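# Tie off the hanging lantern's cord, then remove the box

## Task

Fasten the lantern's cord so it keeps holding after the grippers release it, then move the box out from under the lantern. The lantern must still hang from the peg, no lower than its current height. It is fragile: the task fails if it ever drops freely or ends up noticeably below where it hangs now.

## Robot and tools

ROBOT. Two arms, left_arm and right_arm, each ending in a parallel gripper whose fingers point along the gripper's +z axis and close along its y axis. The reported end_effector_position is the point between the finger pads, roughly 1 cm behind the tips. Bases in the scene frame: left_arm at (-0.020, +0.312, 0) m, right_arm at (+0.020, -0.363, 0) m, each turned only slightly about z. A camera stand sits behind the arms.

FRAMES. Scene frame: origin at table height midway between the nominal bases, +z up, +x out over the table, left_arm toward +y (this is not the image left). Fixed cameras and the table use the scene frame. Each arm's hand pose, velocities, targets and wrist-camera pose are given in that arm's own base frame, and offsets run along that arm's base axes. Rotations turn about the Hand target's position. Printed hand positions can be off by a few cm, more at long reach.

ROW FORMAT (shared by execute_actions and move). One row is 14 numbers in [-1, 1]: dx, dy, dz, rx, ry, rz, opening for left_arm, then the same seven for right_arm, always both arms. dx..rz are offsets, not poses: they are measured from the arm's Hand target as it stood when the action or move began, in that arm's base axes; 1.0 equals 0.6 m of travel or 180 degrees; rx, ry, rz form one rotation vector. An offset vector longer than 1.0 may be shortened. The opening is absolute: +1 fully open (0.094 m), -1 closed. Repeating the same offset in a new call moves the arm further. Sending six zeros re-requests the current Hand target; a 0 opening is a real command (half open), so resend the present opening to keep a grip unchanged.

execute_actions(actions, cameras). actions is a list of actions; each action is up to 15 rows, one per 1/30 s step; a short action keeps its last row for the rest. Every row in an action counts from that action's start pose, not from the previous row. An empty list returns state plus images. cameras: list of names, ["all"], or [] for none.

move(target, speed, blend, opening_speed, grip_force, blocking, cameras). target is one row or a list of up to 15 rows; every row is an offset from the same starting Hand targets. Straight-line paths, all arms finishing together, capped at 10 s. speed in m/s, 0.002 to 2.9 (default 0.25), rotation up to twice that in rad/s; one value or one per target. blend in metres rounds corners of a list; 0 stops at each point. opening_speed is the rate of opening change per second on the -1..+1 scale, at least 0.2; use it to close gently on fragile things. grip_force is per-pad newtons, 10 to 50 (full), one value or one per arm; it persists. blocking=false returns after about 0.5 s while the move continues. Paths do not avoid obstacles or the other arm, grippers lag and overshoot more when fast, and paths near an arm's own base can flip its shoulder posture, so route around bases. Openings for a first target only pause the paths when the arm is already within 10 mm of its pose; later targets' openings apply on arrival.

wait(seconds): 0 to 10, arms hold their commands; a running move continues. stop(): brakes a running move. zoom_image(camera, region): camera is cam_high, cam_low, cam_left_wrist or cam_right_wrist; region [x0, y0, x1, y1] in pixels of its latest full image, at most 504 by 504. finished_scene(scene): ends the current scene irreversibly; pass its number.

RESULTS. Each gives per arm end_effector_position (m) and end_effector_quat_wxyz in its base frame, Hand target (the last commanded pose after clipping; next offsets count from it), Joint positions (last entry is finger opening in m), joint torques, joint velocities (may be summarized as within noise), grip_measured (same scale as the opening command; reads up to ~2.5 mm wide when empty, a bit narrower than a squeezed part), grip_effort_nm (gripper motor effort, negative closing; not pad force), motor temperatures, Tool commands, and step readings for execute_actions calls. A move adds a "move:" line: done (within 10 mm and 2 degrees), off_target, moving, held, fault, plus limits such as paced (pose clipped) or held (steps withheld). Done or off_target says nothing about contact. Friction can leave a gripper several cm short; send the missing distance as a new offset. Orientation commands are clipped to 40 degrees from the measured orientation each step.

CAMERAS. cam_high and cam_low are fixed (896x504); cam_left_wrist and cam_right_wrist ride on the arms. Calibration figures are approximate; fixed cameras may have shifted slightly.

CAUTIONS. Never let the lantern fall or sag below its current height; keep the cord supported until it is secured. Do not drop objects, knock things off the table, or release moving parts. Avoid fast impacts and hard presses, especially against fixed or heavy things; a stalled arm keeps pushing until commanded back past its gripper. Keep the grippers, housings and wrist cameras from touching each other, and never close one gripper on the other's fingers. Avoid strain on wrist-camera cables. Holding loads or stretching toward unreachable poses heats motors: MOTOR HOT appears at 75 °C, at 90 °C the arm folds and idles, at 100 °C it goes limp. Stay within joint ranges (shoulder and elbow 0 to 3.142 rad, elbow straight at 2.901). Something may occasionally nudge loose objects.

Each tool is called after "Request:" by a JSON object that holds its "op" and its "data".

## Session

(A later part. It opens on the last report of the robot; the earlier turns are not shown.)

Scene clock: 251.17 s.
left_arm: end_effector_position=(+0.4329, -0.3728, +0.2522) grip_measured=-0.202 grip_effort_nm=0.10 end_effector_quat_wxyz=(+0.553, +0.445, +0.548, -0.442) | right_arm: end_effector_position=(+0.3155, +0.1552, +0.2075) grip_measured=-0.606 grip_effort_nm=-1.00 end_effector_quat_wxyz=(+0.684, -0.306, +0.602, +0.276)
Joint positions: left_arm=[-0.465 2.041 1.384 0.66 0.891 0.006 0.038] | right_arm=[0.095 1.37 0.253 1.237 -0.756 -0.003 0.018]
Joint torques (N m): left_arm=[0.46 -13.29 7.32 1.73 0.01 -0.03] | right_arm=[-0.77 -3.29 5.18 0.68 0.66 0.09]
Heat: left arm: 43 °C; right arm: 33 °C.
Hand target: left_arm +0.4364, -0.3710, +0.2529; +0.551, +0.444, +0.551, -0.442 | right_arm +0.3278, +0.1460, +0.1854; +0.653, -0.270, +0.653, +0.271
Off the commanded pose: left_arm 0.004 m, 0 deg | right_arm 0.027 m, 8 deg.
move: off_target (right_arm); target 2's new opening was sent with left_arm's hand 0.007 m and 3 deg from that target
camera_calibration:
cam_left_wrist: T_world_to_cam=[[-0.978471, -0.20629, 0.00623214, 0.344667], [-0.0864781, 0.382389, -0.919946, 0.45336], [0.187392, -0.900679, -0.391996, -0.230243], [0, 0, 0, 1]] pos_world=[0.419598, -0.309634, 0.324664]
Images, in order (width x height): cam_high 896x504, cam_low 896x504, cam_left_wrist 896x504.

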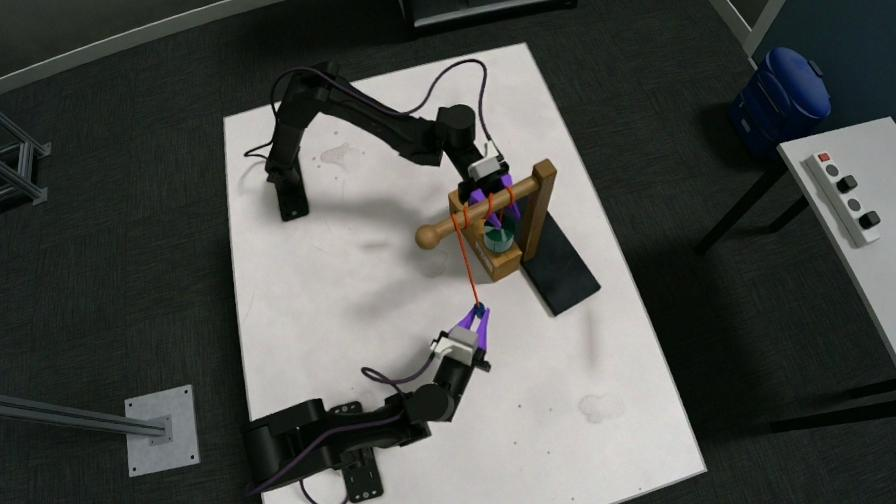

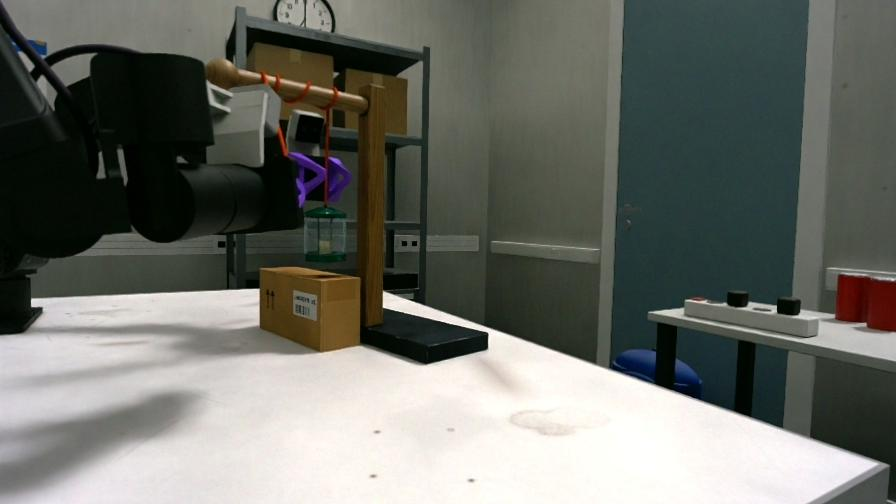

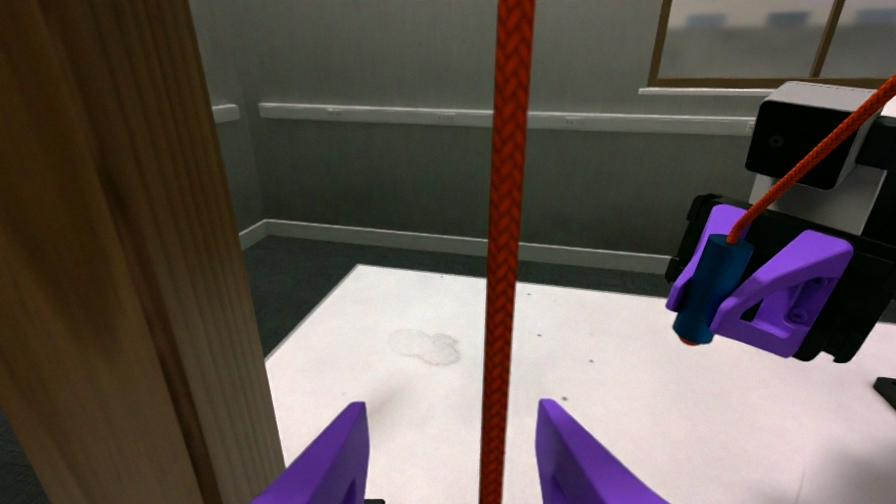

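Request:
{"op": "move", "data": {"target": [-0.047,0.212,0,0,0,0,-0.2,0,0,0,0,0,0,-0.9], "speed": 0.08}}

Request:
{"op": "move", "data": {"target": [0,0,0,0,0,0,-0.2,-0.01,0.045,0.03,0,0,0,-0.9], "speed": 0.04, "cameras": ["all"]}}

Request:
{"op": "zoom_image", "data": {"camera": "cam_low", "region": [220, 60, 420, 300]}}

Scene clock: 254.67 s.
left_arm: end_effector_position=(+0.4152, -0.2460, +0.2437) grip_measured=-0.201 grip_effort_nm=0.09 end_effector_quat_wxyz=(+0.545, +0.439, +0.559, -0.444) | right_arm: end_effector_position=(+0.3155, +0.1552, +0.2075) grip_measured=-0.606 grip_effort_nm=-1.00 end_effector_quat_wxyz=(+0.684, -0.306, +0.602, +0.276)
Joint positions: left_arm=[-0.187 1.849 1.091 0.731 1.162 0.006 0.038] | right_arm=[0.095 1.37 0.253 1.237 -0.756 -0.003 0.018]
Joint torques (N m): left_arm=[0.21 -14.58 4.68 1.76 0.03 0] | right_arm=[-0.79 -3.28 5.2 0.68 0.67 0.1]
Heat: left arm: 43 °C; right arm: 33 °C.
Hand target: left_arm +0.4082, -0.2439, +0.2531; +0.551, +0.444, +0.551, -0.442 | right_arm +0.3278, +0.1460, +0.1854; +0.653, -0.270, +0.653, +0.271
Off the commanded pose: left_arm 0.012 m, 1 deg | right_arm 0.027 m, 8 deg.
move: off_target (left_arm, right_arm)

Scene clock: 256.07 s.
left_arm: end_effector_position=(+0.4151, -0.2460, +0.2438) grip_measured=-0.201 grip_effort_nm=0.09 end_effector_quat_wxyz=(+0.545, +0.439, +0.559, -0.445) | right_arm: end_effector_position=(+0.3184, +0.1730, +0.1962) grip_measured=-0.606 grip_effort_nm=-1.00 end_effector_quat_wxyz=(+0.650, -0.275, +0.653, +0.274)
Joint positions: left_arm=[-0.187 1.849 1.091 0.731 1.163 0.006 0.038] | right_arm=[0.22 1.28 0.278 0.996 -0.576 -0.003 0.018]
Joint torques (N m): left_arm=[0.23 -14.61 4.63 1.77 0.05 0] | right_arm=[0.36 -4.37 7.32 1.49 0.16 0.06]
Heat: left arm: 43 °C; right arm: 33 °C.
Hand target: left_arm +0.4082, -0.2439, +0.2531; +0.551, +0.444, +0.551, -0.442 | right_arm +0.3219, +0.1729, +0.2033; +0.653, -0.270, +0.653, +0.271
Off the commanded pose: left_arm 0.012 m, 1 deg | right_arm 0.008 m, 1 deg.
move: off_target (left_arm)
camera_calibration:
cam_left_wrist: T_world_to_cam=[[-0.97664, -0.21233, 0.0330035, 0.34467], [-0.115146, 0.387458, -0.914668, 0.407412], [0.181424, -0.897102, -0.402856, -0.109976], [0, 0, 0, 1]] pos_world=[0.403483, -0.183331, 0.316967]
cam_right_wrist: T_world_to_cam=[[0.72393, -0.689717, 0.0146987, -0.112865], [-0.279822, -0.313044, -0.907581, 0.361399], [0.630576, 0.652912, -0.41962, -0.141404], [0, 0, 0, 1]] pos_world=[0.272, 0.127613, 0.270322]

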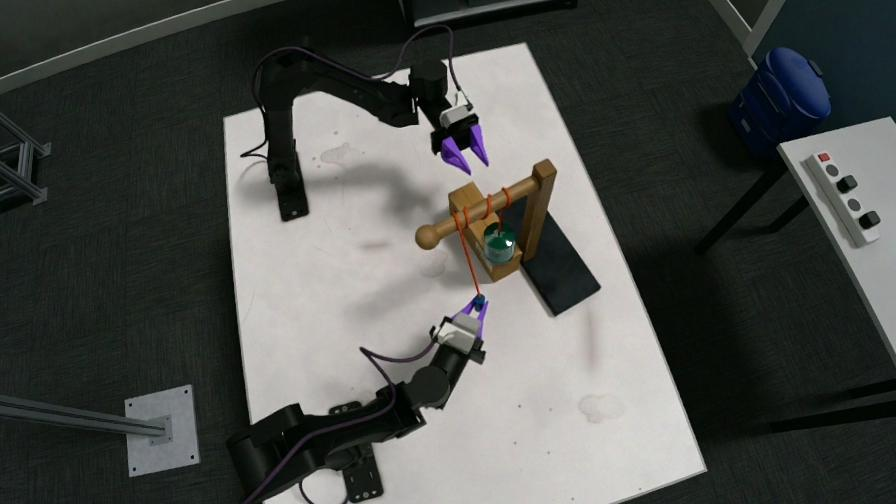

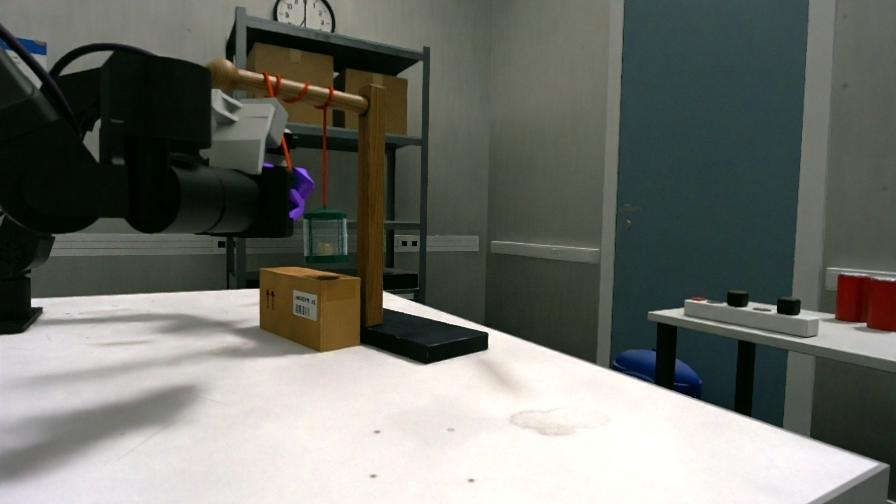

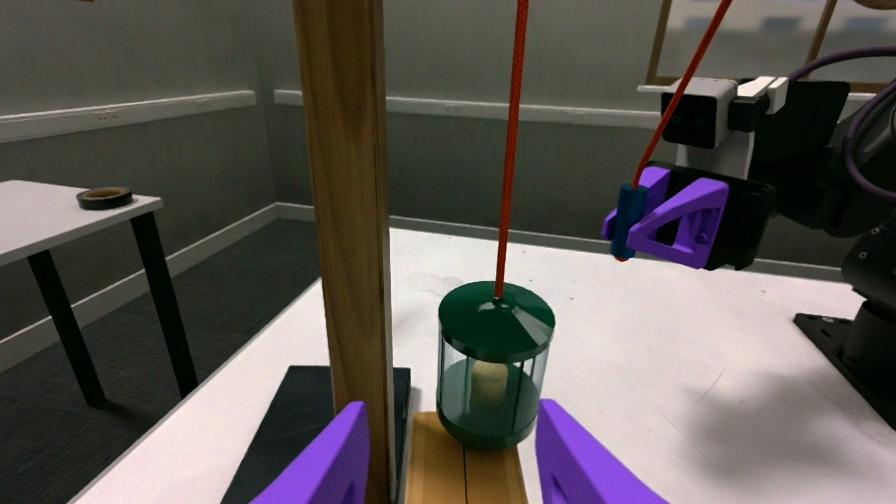

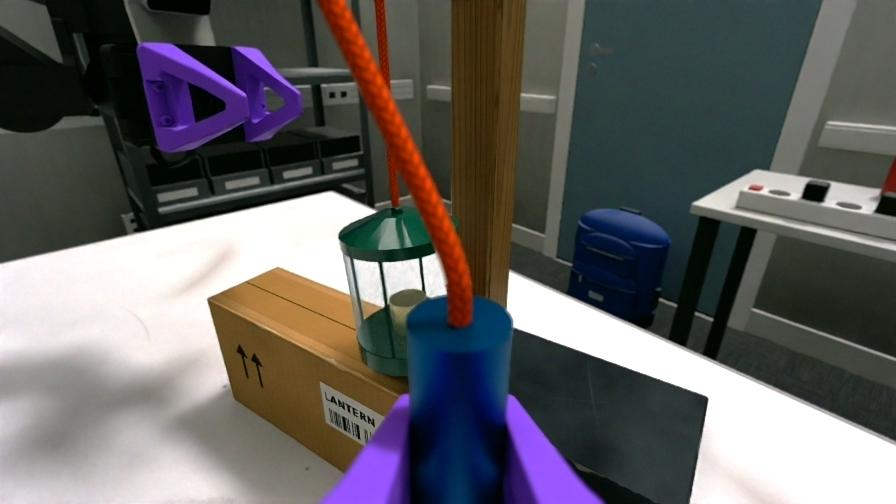

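Scaled by 2.100 from the camera's 896x504 image, which has a finer 1280x720 frame.

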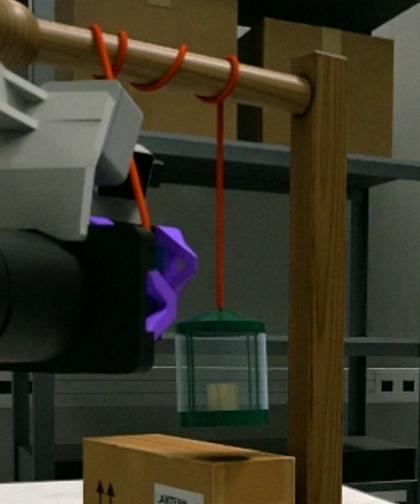

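Request:
{"op": "move", "data": {"target": [0,0,0,0,0,0,-0.2,-0.008,0.055,-0.02,0,0,0,-0.9], "speed": 0.04, "cameras": ["cam_low","cam_left_wrist"]}}

Request:
{"op": "zoom_image", "data": {"camera": "cam_low", "region": [220, 60, 420, 300]}}

Scene clock: 258.80 s.
left_arm: end_effector_position=(+0.4151, -0.2460, +0.2438) grip_measured=-0.201 grip_effort_nm=0.09 end_effector_quat_wxyz=(+0.545, +0.439, +0.559, -0.445) | right_arm: end_effector_position=(+0.3148, +0.2037, +0.1861) grip_measured=-0.606 grip_effort_nm=-1.00 end_effector_quat_wxyz=(+0.647, -0.272, +0.659, +0.270)
Joint positions: left_arm=[-0.187 1.849 1.091 0.731 1.163 0.006 0.038] | right_arm=[0.381 1.346 0.278 1.05 -0.404 -0.003 0.018]
Joint torques (N m): left_arm=[0.2 -14.58 4.7 1.75 0.04 0.01] | right_arm=[0.49 -2.97 6.45 1.95 0.07 0.04]
Heat: left arm: 42 °C; right arm: 33 °C.
Hand target: left_arm +0.4082, -0.2439, +0.2531; +0.551, +0.444, +0.551, -0.442 | right_arm +0.3171, +0.2059, +0.1913; +0.653, -0.270, +0.653, +0.271
Off the commanded pose: left_arm 0.012 m, 1 deg | right_arm 0.006 m, 1 deg.
move: off_target (left_arm)
camera_calibration:
cam_left_wrist: T_world_to_cam=[[-0.97664, -0.21233, 0.0330035, 0.34467], [-0.115146, 0.387458, -0.914668, 0.407412], [0.181424, -0.897102, -0.402856, -0.109976], [0, 0, 0, 1]] pos_world=[0.403483, -0.183331, 0.316967]
Images, in order (width x height): cam_low 896x504, cam_left_wrist 896x504.

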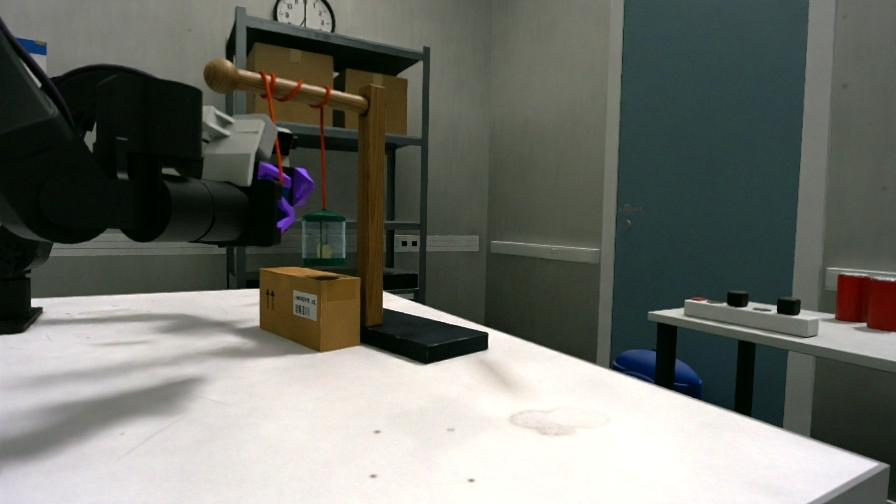

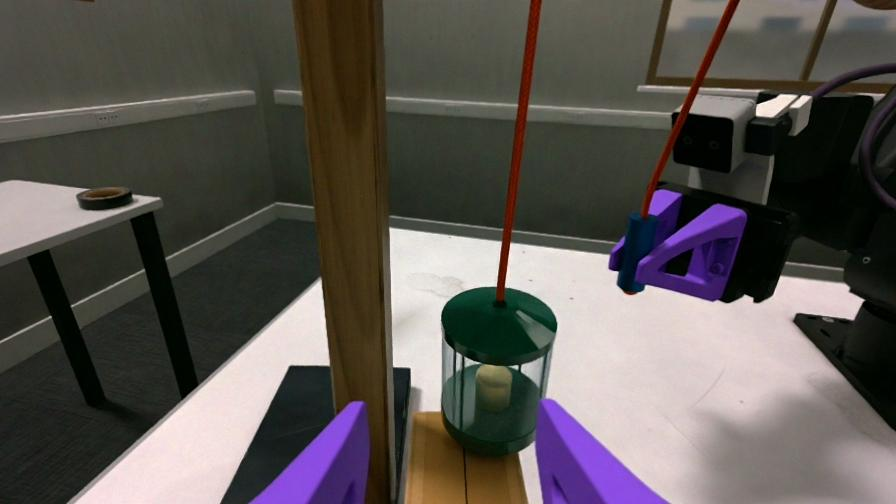

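Scaled by 2.100 from the camera's 896x504 image, which has a finer 1280x720 frame.

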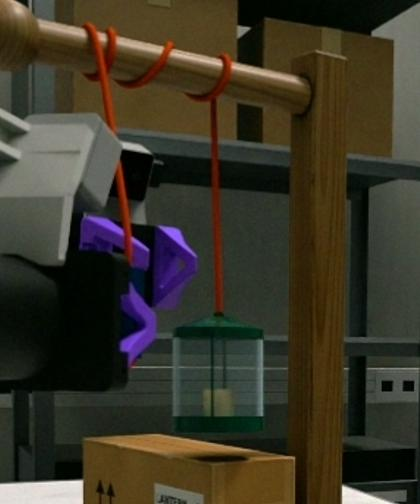

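Request:
{"op": "wait", "data": {"seconds": 3, "cameras": ["cam_high","cam_low"]}}

Request:
{"op": "zoom_image", "data": {"camera": "cam_low", "region": [220, 60, 420, 300]}}

Request:
{"op": "zoom_image", "data": {"camera": "cam_high", "region": [400, 120, 580, 300]}}

Scene clock: 262.57 s.
left_arm: end_effector_position=(+0.4151, -0.2460, +0.2438) grip_measured=-0.201 grip_effort_nm=0.09 end_effector_quat_wxyz=(+0.545, +0.439, +0.559, -0.445) | right_arm: end_effector_position=(+0.3149, +0.2037, +0.1863) grip_measured=-0.606 grip_effort_nm=-1.00 end_effector_quat_wxyz=(+0.648, -0.271, +0.659, +0.270)
Joint positions: left_arm=[-0.187 1.849 1.091 0.731 1.163 0.006 0.038] | right_arm=[0.381 1.346 0.278 1.051 -0.404 -0.003 0.018]
Joint torques (N m): left_arm=[0.2 -14.64 4.63 1.76 0.03 0.01] | right_arm=[0.54 -2.95 6.49 1.94 0.07 0.05]
Heat: left arm: 42 °C; right arm: 34 °C.
Hand target: left_arm +0.4082, -0.2439, +0.2531; +0.551, +0.444, +0.551, -0.442 | right_arm +0.3171, +0.2059, +0.1913; +0.653, -0.270, +0.653, +0.271
Tool commands: left_gripper/opening=-0.2 right_gripper/opening=-0.9
Off the commanded pose: left_arm 0.012 m, 1 deg | right_arm 0.006 m, 1 deg.
wait: 3.00 s; at rest from the start
Images, in order (width x height): cam_high 896x504, cam_low 896x504.

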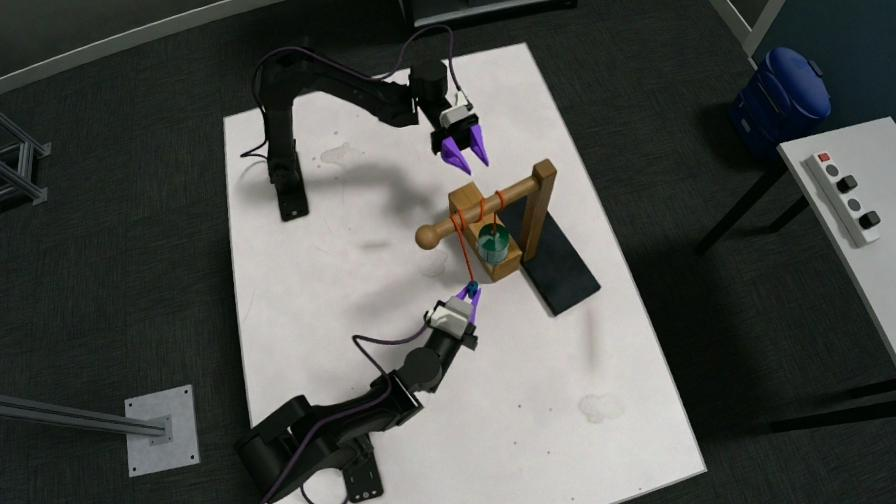

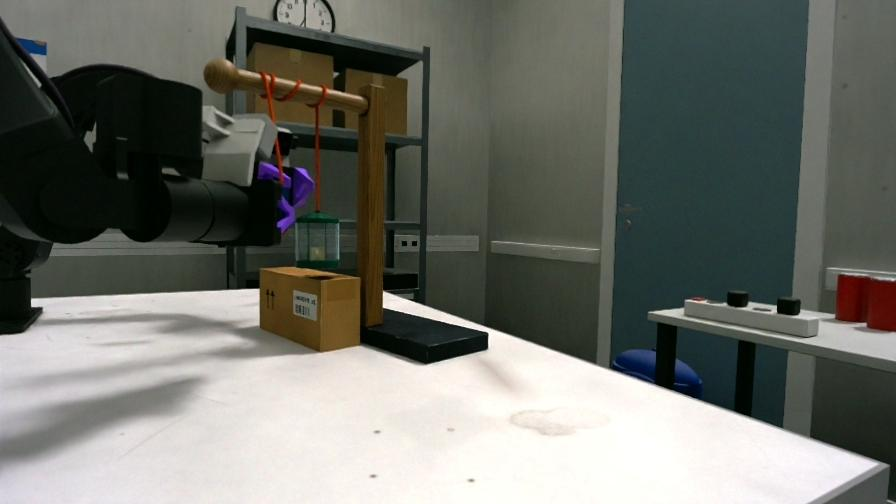

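Scaled by 2.100 from the camera's 896x504 image, which has a finer 1280x720 frame.

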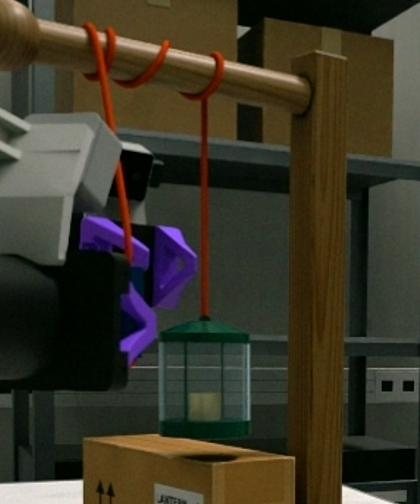

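Scaled by 2.800 from the camera's 896x504 image, which has a finer 1280x720 frame.

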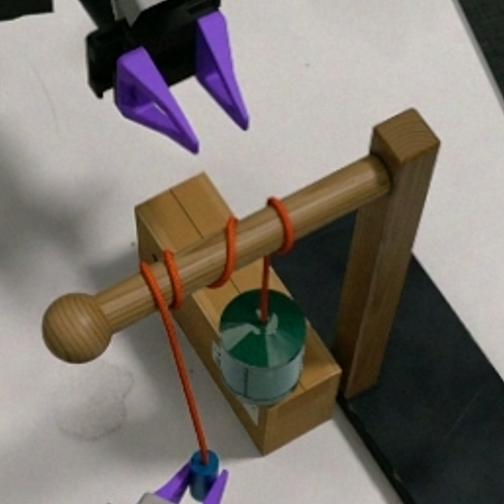

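Request:
{"op": "wait", "data": {"seconds": 8, "cameras": ["cam_high","cam_low"]}}

Request:
{"op": "zoom_image", "data": {"camera": "cam_low", "region": [220, 60, 420, 300]}}

Request:
{"op": "zoom_image", "data": {"camera": "cam_high", "region": [400, 120, 580, 300]}}

Scene clock: 271.97 s.
left_arm: end_effector_position=(+0.4151, -0.2460, +0.2438) grip_measured=-0.201 grip_effort_nm=0.09 end_effector_quat_wxyz=(+0.545, +0.439, +0.559, -0.445) | right_arm: end_effector_position=(+0.3149, +0.2037, +0.1863) grip_measured=-0.606 grip_effort_nm=-1.00 end_effector_quat_wxyz=(+0.648, -0.271, +0.659, +0.270)
Joint positions: left_arm=[-0.187 1.849 1.091 0.731 1.163 0.006 0.038] | right_arm=[0.381 1.346 0.278 1.051 -0.404 -0.003 0.018]
Joint torques (N m): left_arm=[0.21 -14.58 4.66 1.76 0.04 0.01] | right_arm=[0.53 -2.96 6.49 1.95 0.07 0.04]
Heat: left arm: 42 °C; right arm: 36 °C.
Hand target: left_arm +0.4082, -0.2439, +0.2531; +0.551, +0.444, +0.551, -0.442 | right_arm +0.3171, +0.2059, +0.1913; +0.653, -0.270, +0.653, +0.271
Tool commands: left_gripper/opening=-0.2 right_gripper/opening=-0.9
Off the commanded pose: left_arm 0.012 m, 1 deg | right_arm 0.006 m, 1 deg.
wait: 8.00 s; at rest from the start
Images, in order (width x height): cam_high 896x504, cam_low 896x504.

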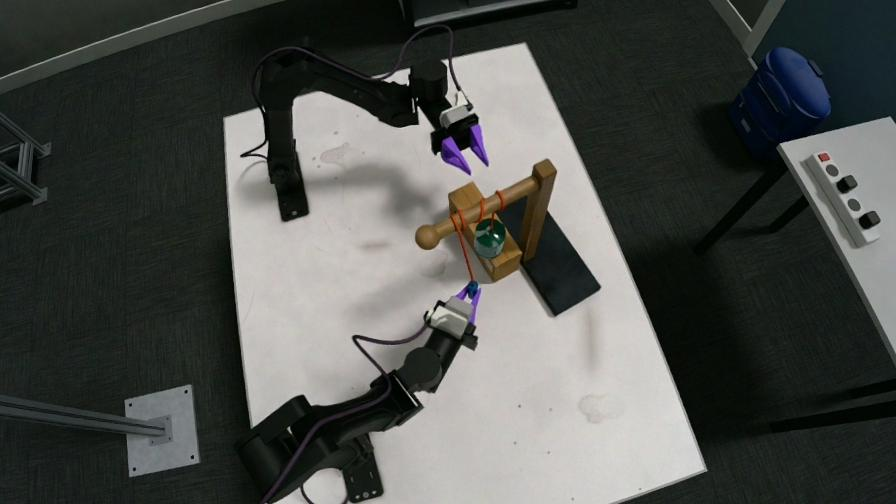

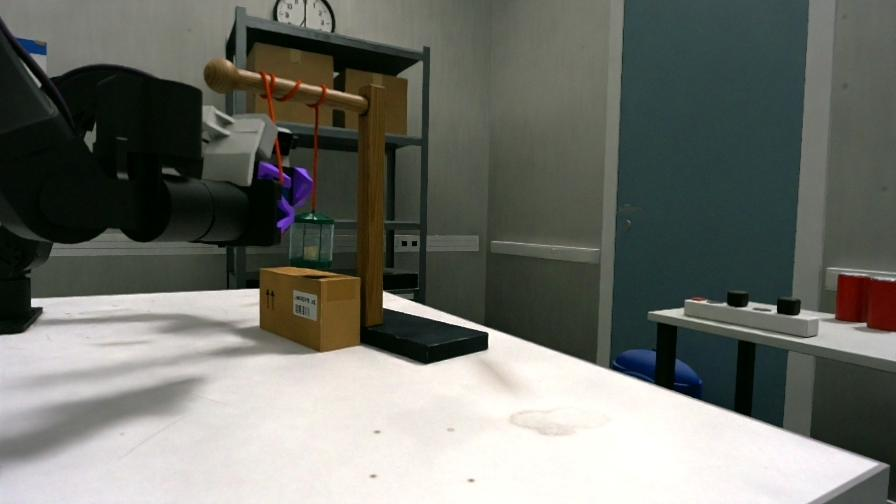

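Scaled by 2.100 from the camera's 896x504 image, which has a finer 1280x720 frame.

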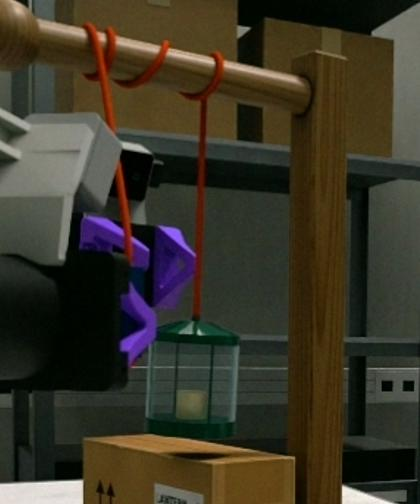

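Scaled by 2.800 from the camera's 896x504 image, which has a finer 1280x720 frame.

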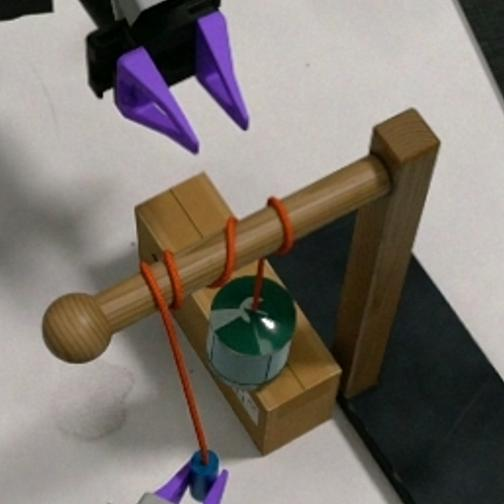

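Request:
{"op": "move", "data": {"target": [0,0,0,0,0,0,-0.2,-0.008,0.045,0.01,0,0,0,-0.9], "speed": 0.03, "cameras": ["cam_high","cam_low"]}}

Request:
{"op": "zoom_image", "data": {"camera": "cam_low", "region": [220, 60, 420, 300]}}

Request:
{"op": "zoom_image", "data": {"camera": "cam_high", "region": [400, 120, 580, 300]}}

Scene clock: 275.20 s.
left_arm: end_effector_position=(+0.4151, -0.2460, +0.2438) grip_measured=-0.201 grip_effort_nm=0.09 end_effector_quat_wxyz=(+0.545, +0.439, +0.559, -0.445) | right_arm: end_effector_position=(+0.3080, +0.2292, +0.1910) grip_measured=-0.606 grip_effort_nm=-1.00 end_effector_quat_wxyz=(+0.650, -0.272, +0.657, +0.269)
Joint positions: left_arm=[-0.187 1.849 1.091 0.731 1.163 0.006 0.038] | right_arm=[0.508 1.352 0.303 1.039 -0.278 -0.003 0.018]
Joint torques (N m): left_arm=[0.23 -14.65 4.67 1.75 0.04 0] | right_arm=[0.46 -3.12 7.72 1.79 0.06 0.05]
Heat: left arm: 42 °C; right arm: 36 °C.
Hand target: left_arm +0.4082, -0.2439, +0.2531; +0.551, +0.444, +0.551, -0.442 | right_arm +0.3123, +0.2329, +0.1973; +0.653, -0.270, +0.653, +0.271
Off the commanded pose: left_arm 0.012 m, 1 deg | right_arm 0.008 m, 1 deg.
move: off_target (left_arm)
Images, in order (width x height): cam_high 896x504, cam_low 896x504.

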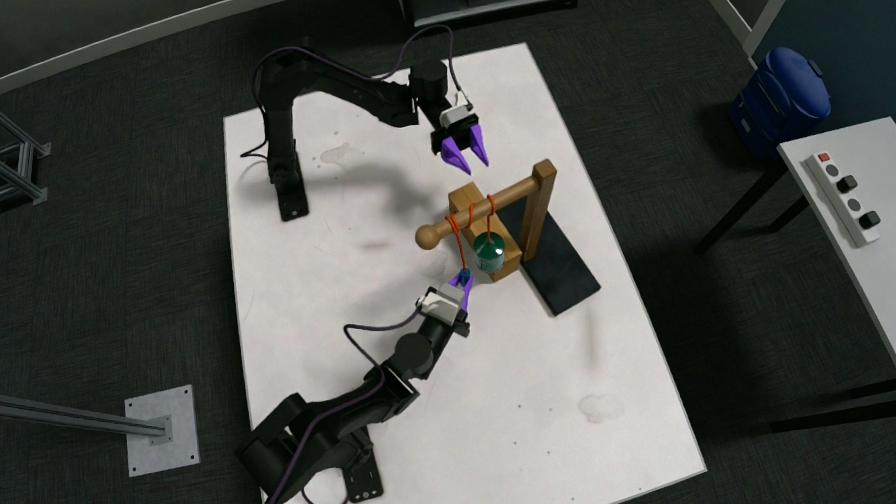

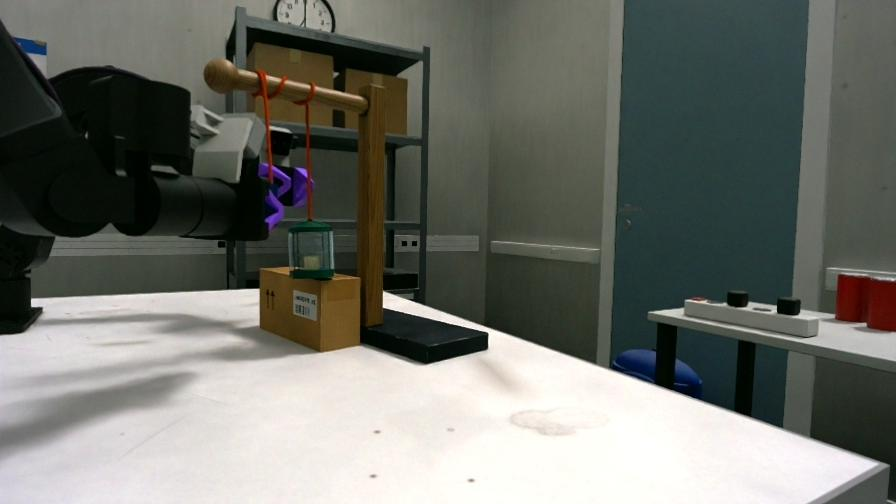

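Scaled by 2.100 from the camera's 896x504 image, which has a finer 1280x720 frame.

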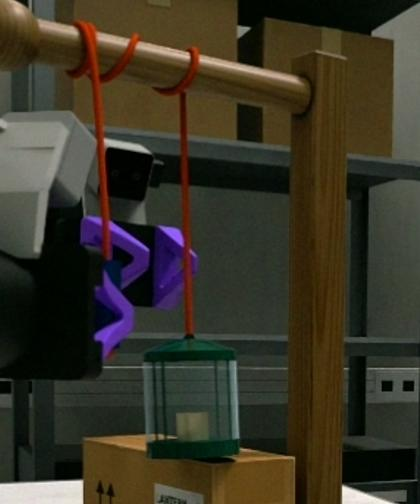

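Scaled by 2.800 from the camera's 896x504 image, which has a finer 1280x720 frame.

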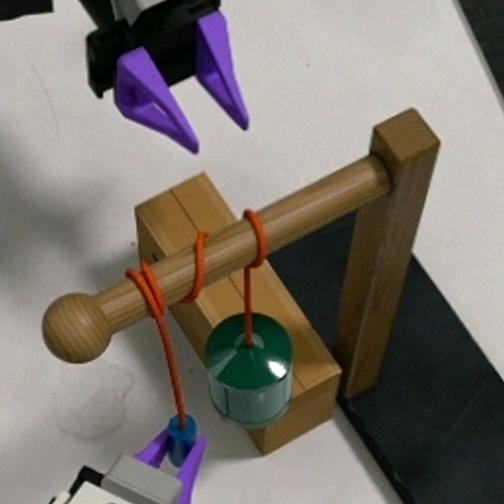

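Request:
{"op": "execute_actions", "data": {"actions": []}}

Request:
{"op": "zoom_image", "data": {"camera": "cam_left_wrist", "region": [380, 100, 760, 480]}}

Request:
{"op": "zoom_image", "data": {"camera": "cam_right_wrist", "region": [200, 100, 600, 480]}}

Scene clock: 282.77 s.
left_arm: end_effector_position=(+0.4151, -0.2460, +0.2438) grip_measured=-0.201 grip_effort_nm=0.09 end_effector_quat_wxyz=(+0.545, +0.439, +0.559, -0.445) | right_arm: end_effector_position=(+0.3080, +0.2291, +0.1910) grip_measured=-0.606 grip_effort_nm=-1.00 end_effector_quat_wxyz=(+0.650, -0.272, +0.657, +0.269)
Joint positions: left_arm=[-0.187 1.849 1.091 0.731 1.163 0.006 0.038] | right_arm=[0.508 1.352 0.303 1.039 -0.277 -0.003 0.018]
Joint velocities: within noise
Joint torques (N m): left_arm=[0.21 -14.6 4.68 1.76 0.05 0.01] | right_arm=[0.47 -3.1 7.68 1.79 0.07 0.04]
Motor temperatures (°C): left_arm=[23 36 31 42 25 26 27] | right_arm=[27 30 33 36 25 25 24]
Heat: left arm: 42 °C; right arm: 36 °C.
Hand target: left_arm +0.4082, -0.2439, +0.2531; +0.551, +0.444, +0.551, -0.442 | right_arm +0.3122, +0.2329, +0.1973; +0.653, -0.270, +0.653, +0.271
Tool commands: left_gripper/opening=-0.2 right_gripper/opening=-0.9
Off the commanded pose: left_arm 0.012 m, 1 deg | right_arm 0.008 m, 1 deg.
camera_calibration:
cam_left_wrist: T_world_to_cam=[[-0.97664, -0.21233, 0.0330035, 0.34467], [-0.115146, 0.387458, -0.914668, 0.407412], [0.181424, -0.897102, -0.402856, -0.109976], [0, 0, 0, 1]] pos_world=[0.403483, -0.183331, 0.316967]
cam_right_wrist: T_world_to_cam=[[0.716063, -0.69788, 0.0147246, -0.0623092], [-0.287055, -0.313631, -0.905116, 0.373239], [0.636281, 0.643893, -0.42491, -0.172304], [0, 0, 0, 1]] pos_world=[0.261391, 0.18452, 0.265528]

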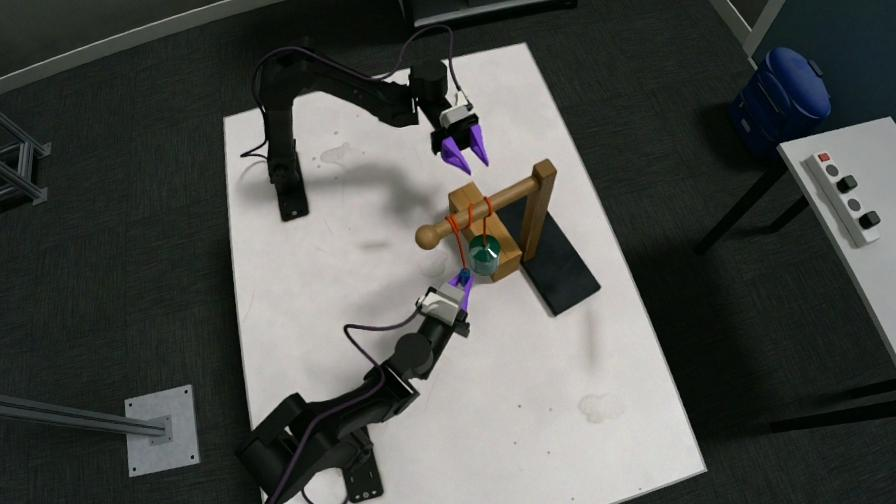

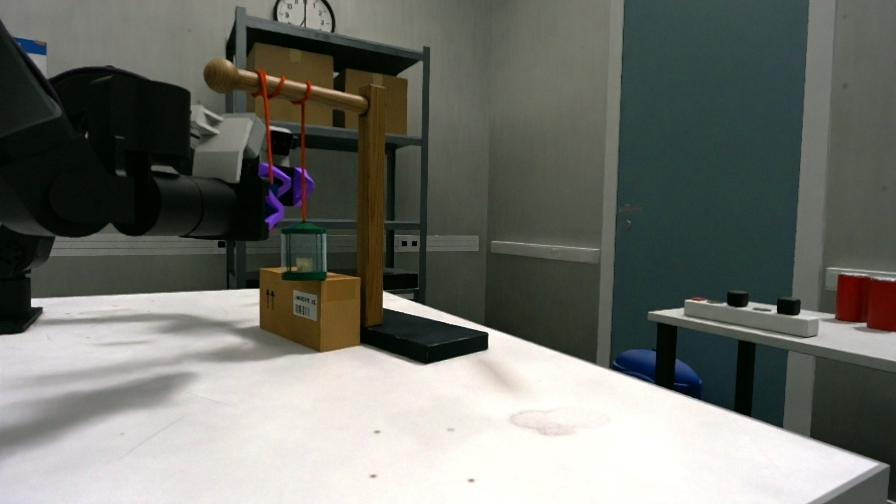

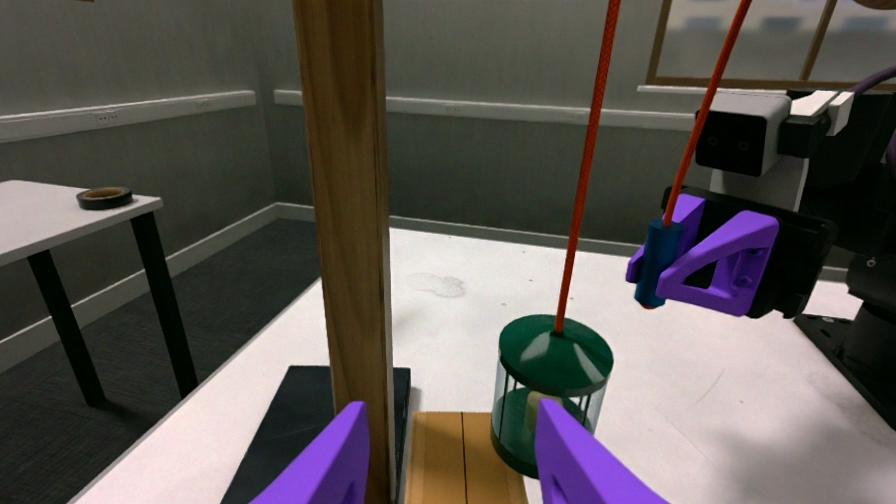

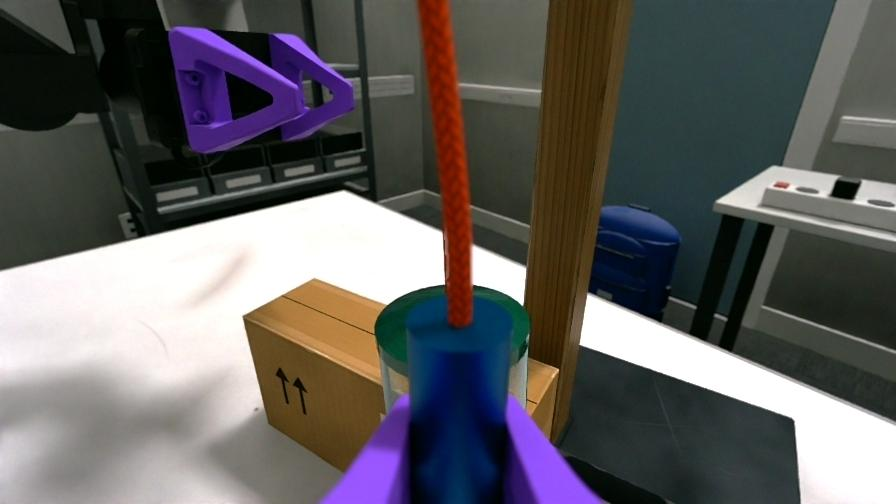

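Scaled by 1.326 from the camera's 896x504 image, which has a finer 1280x720 frame.

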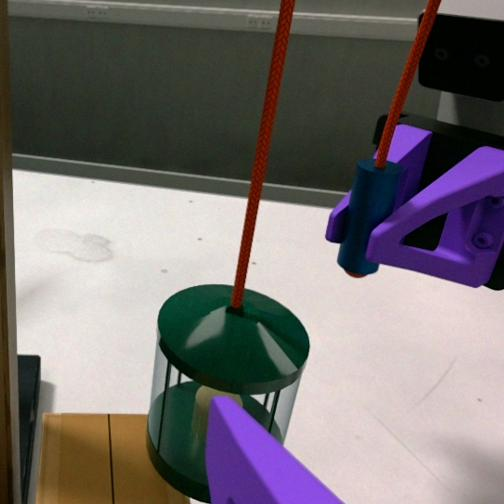

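Scaled by 1.260 from the camera's 896x504 image, which has a finer 1280x720 frame.

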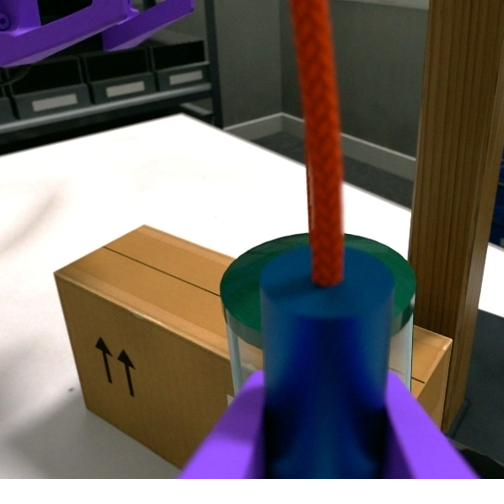

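Request:
{"op": "move", "data": {"target": [0,0,0,0,0,0,-0.2,0.03,-0.09,-0.03,0,0,0,-0.9], "speed": 0.08, "cameras": ["cam_high","cam_low","cam_left_wrist"]}}

Request:
{"op": "zoom_image", "data": {"camera": "cam_high", "region": [400, 120, 580, 300]}}

Request:
{"op": "zoom_image", "data": {"camera": "cam_low", "region": [220, 60, 420, 300]}}

Scene clock: 285.97 s.
left_arm: end_effector_position=(+0.4151, -0.2460, +0.2438) grip_measured=-0.201 grip_effort_nm=0.09 end_effector_quat_wxyz=(+0.545, +0.439, +0.559, -0.445) | right_arm: end_effector_position=(+0.3258, +0.1867, +0.2059) grip_measured=-0.606 grip_effort_nm=-1.00 end_effector_quat_wxyz=(+0.682, -0.285, +0.616, +0.274)
Joint positions: left_arm=[-0.187 1.849 1.091 0.731 1.163 0.006 0.038] | right_arm=[0.263 1.416 0.296 1.213 -0.551 -0.003 0.018]
Joint torques (N m): left_arm=[0.13 -14.6 4.68 1.75 0.04 0] | right_arm=[-1.37 -2.44 3.81 1.29 0.16 0.05]
Heat: left arm: 42 °C; right arm: 36 °C.
Hand target: left_arm +0.4082, -0.2439, +0.2531; +0.551, +0.444, +0.551, -0.442 | right_arm +0.3303, +0.1790, +0.1793; +0.653, -0.270, +0.653, +0.271
Off the commanded pose: left_arm 0.012 m, 1 deg | right_arm 0.028 m, 6 deg.
move: off_target (left_arm, right_arm)
camera_calibration:
cam_left_wrist: T_world_to_cam=[[-0.97664, -0.21233, 0.0330035, 0.34467], [-0.115146, 0.387458, -0.914668, 0.407412], [0.181424, -0.897102, -0.402856, -0.109976], [0, 0, 0, 1]] pos_world=[0.403483, -0.183331, 0.316967]
Images, in order (width x height): cam_high 896x504, cam_low 896x504, cam_left_wrist 896x504.

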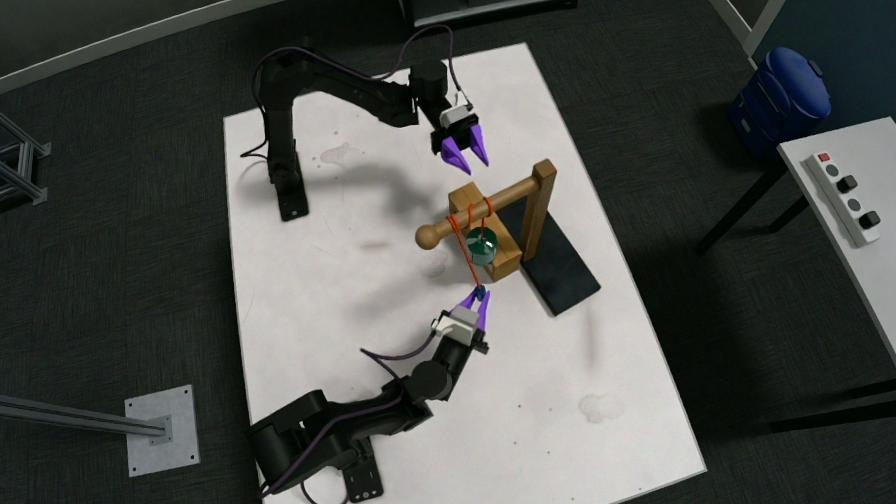

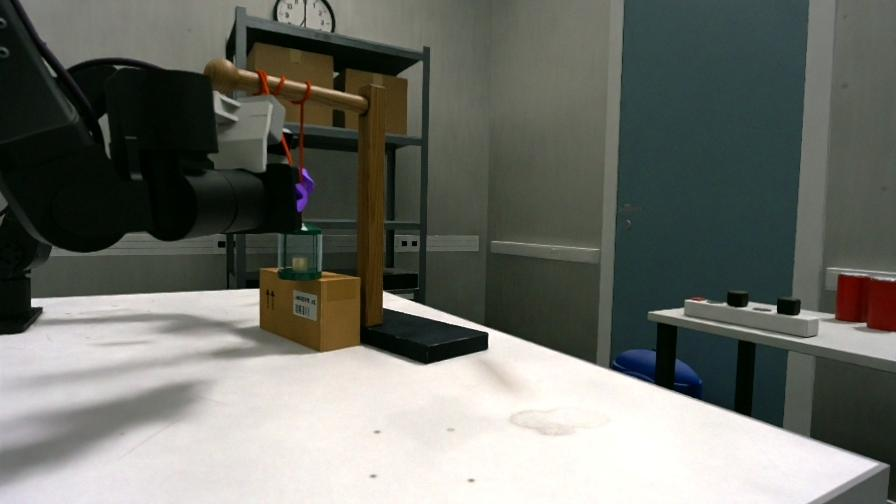

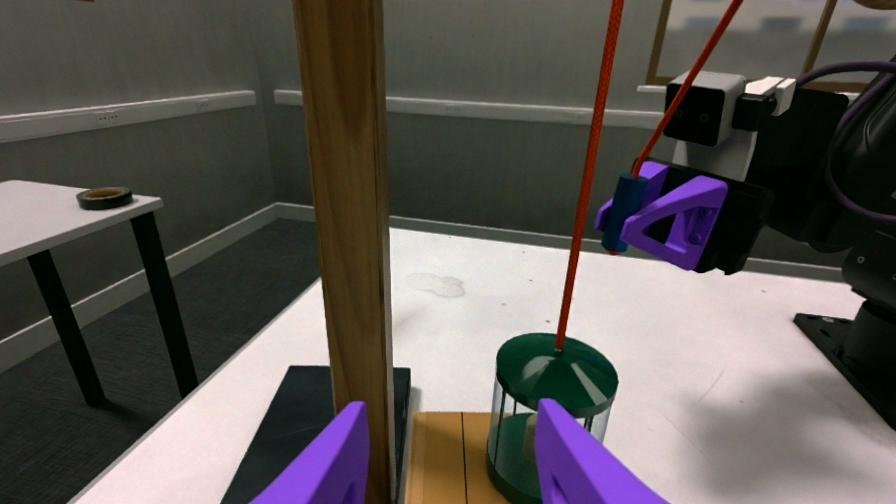

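Scaled by 2.800 from the camera's 896x504 image, which has a finer 1280x720 frame.

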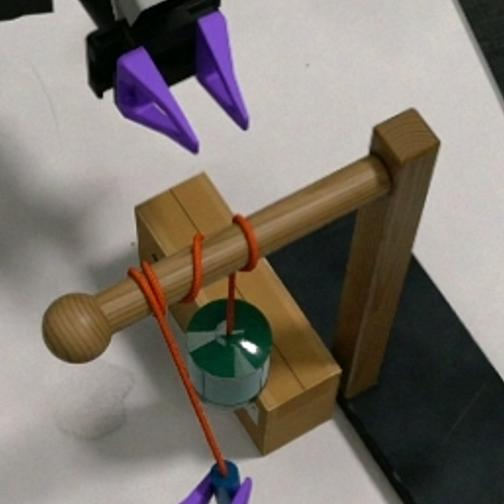

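Scaled by 2.100 from the camera's 896x504 image, which has a finer 1280x720 frame.

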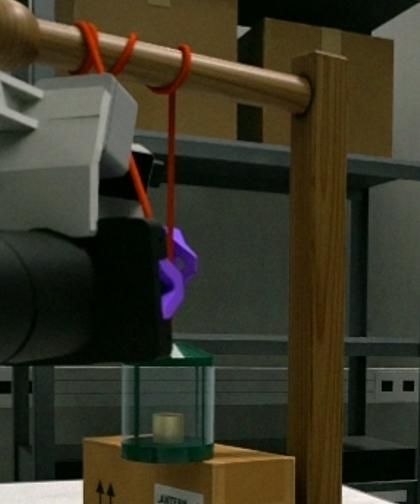

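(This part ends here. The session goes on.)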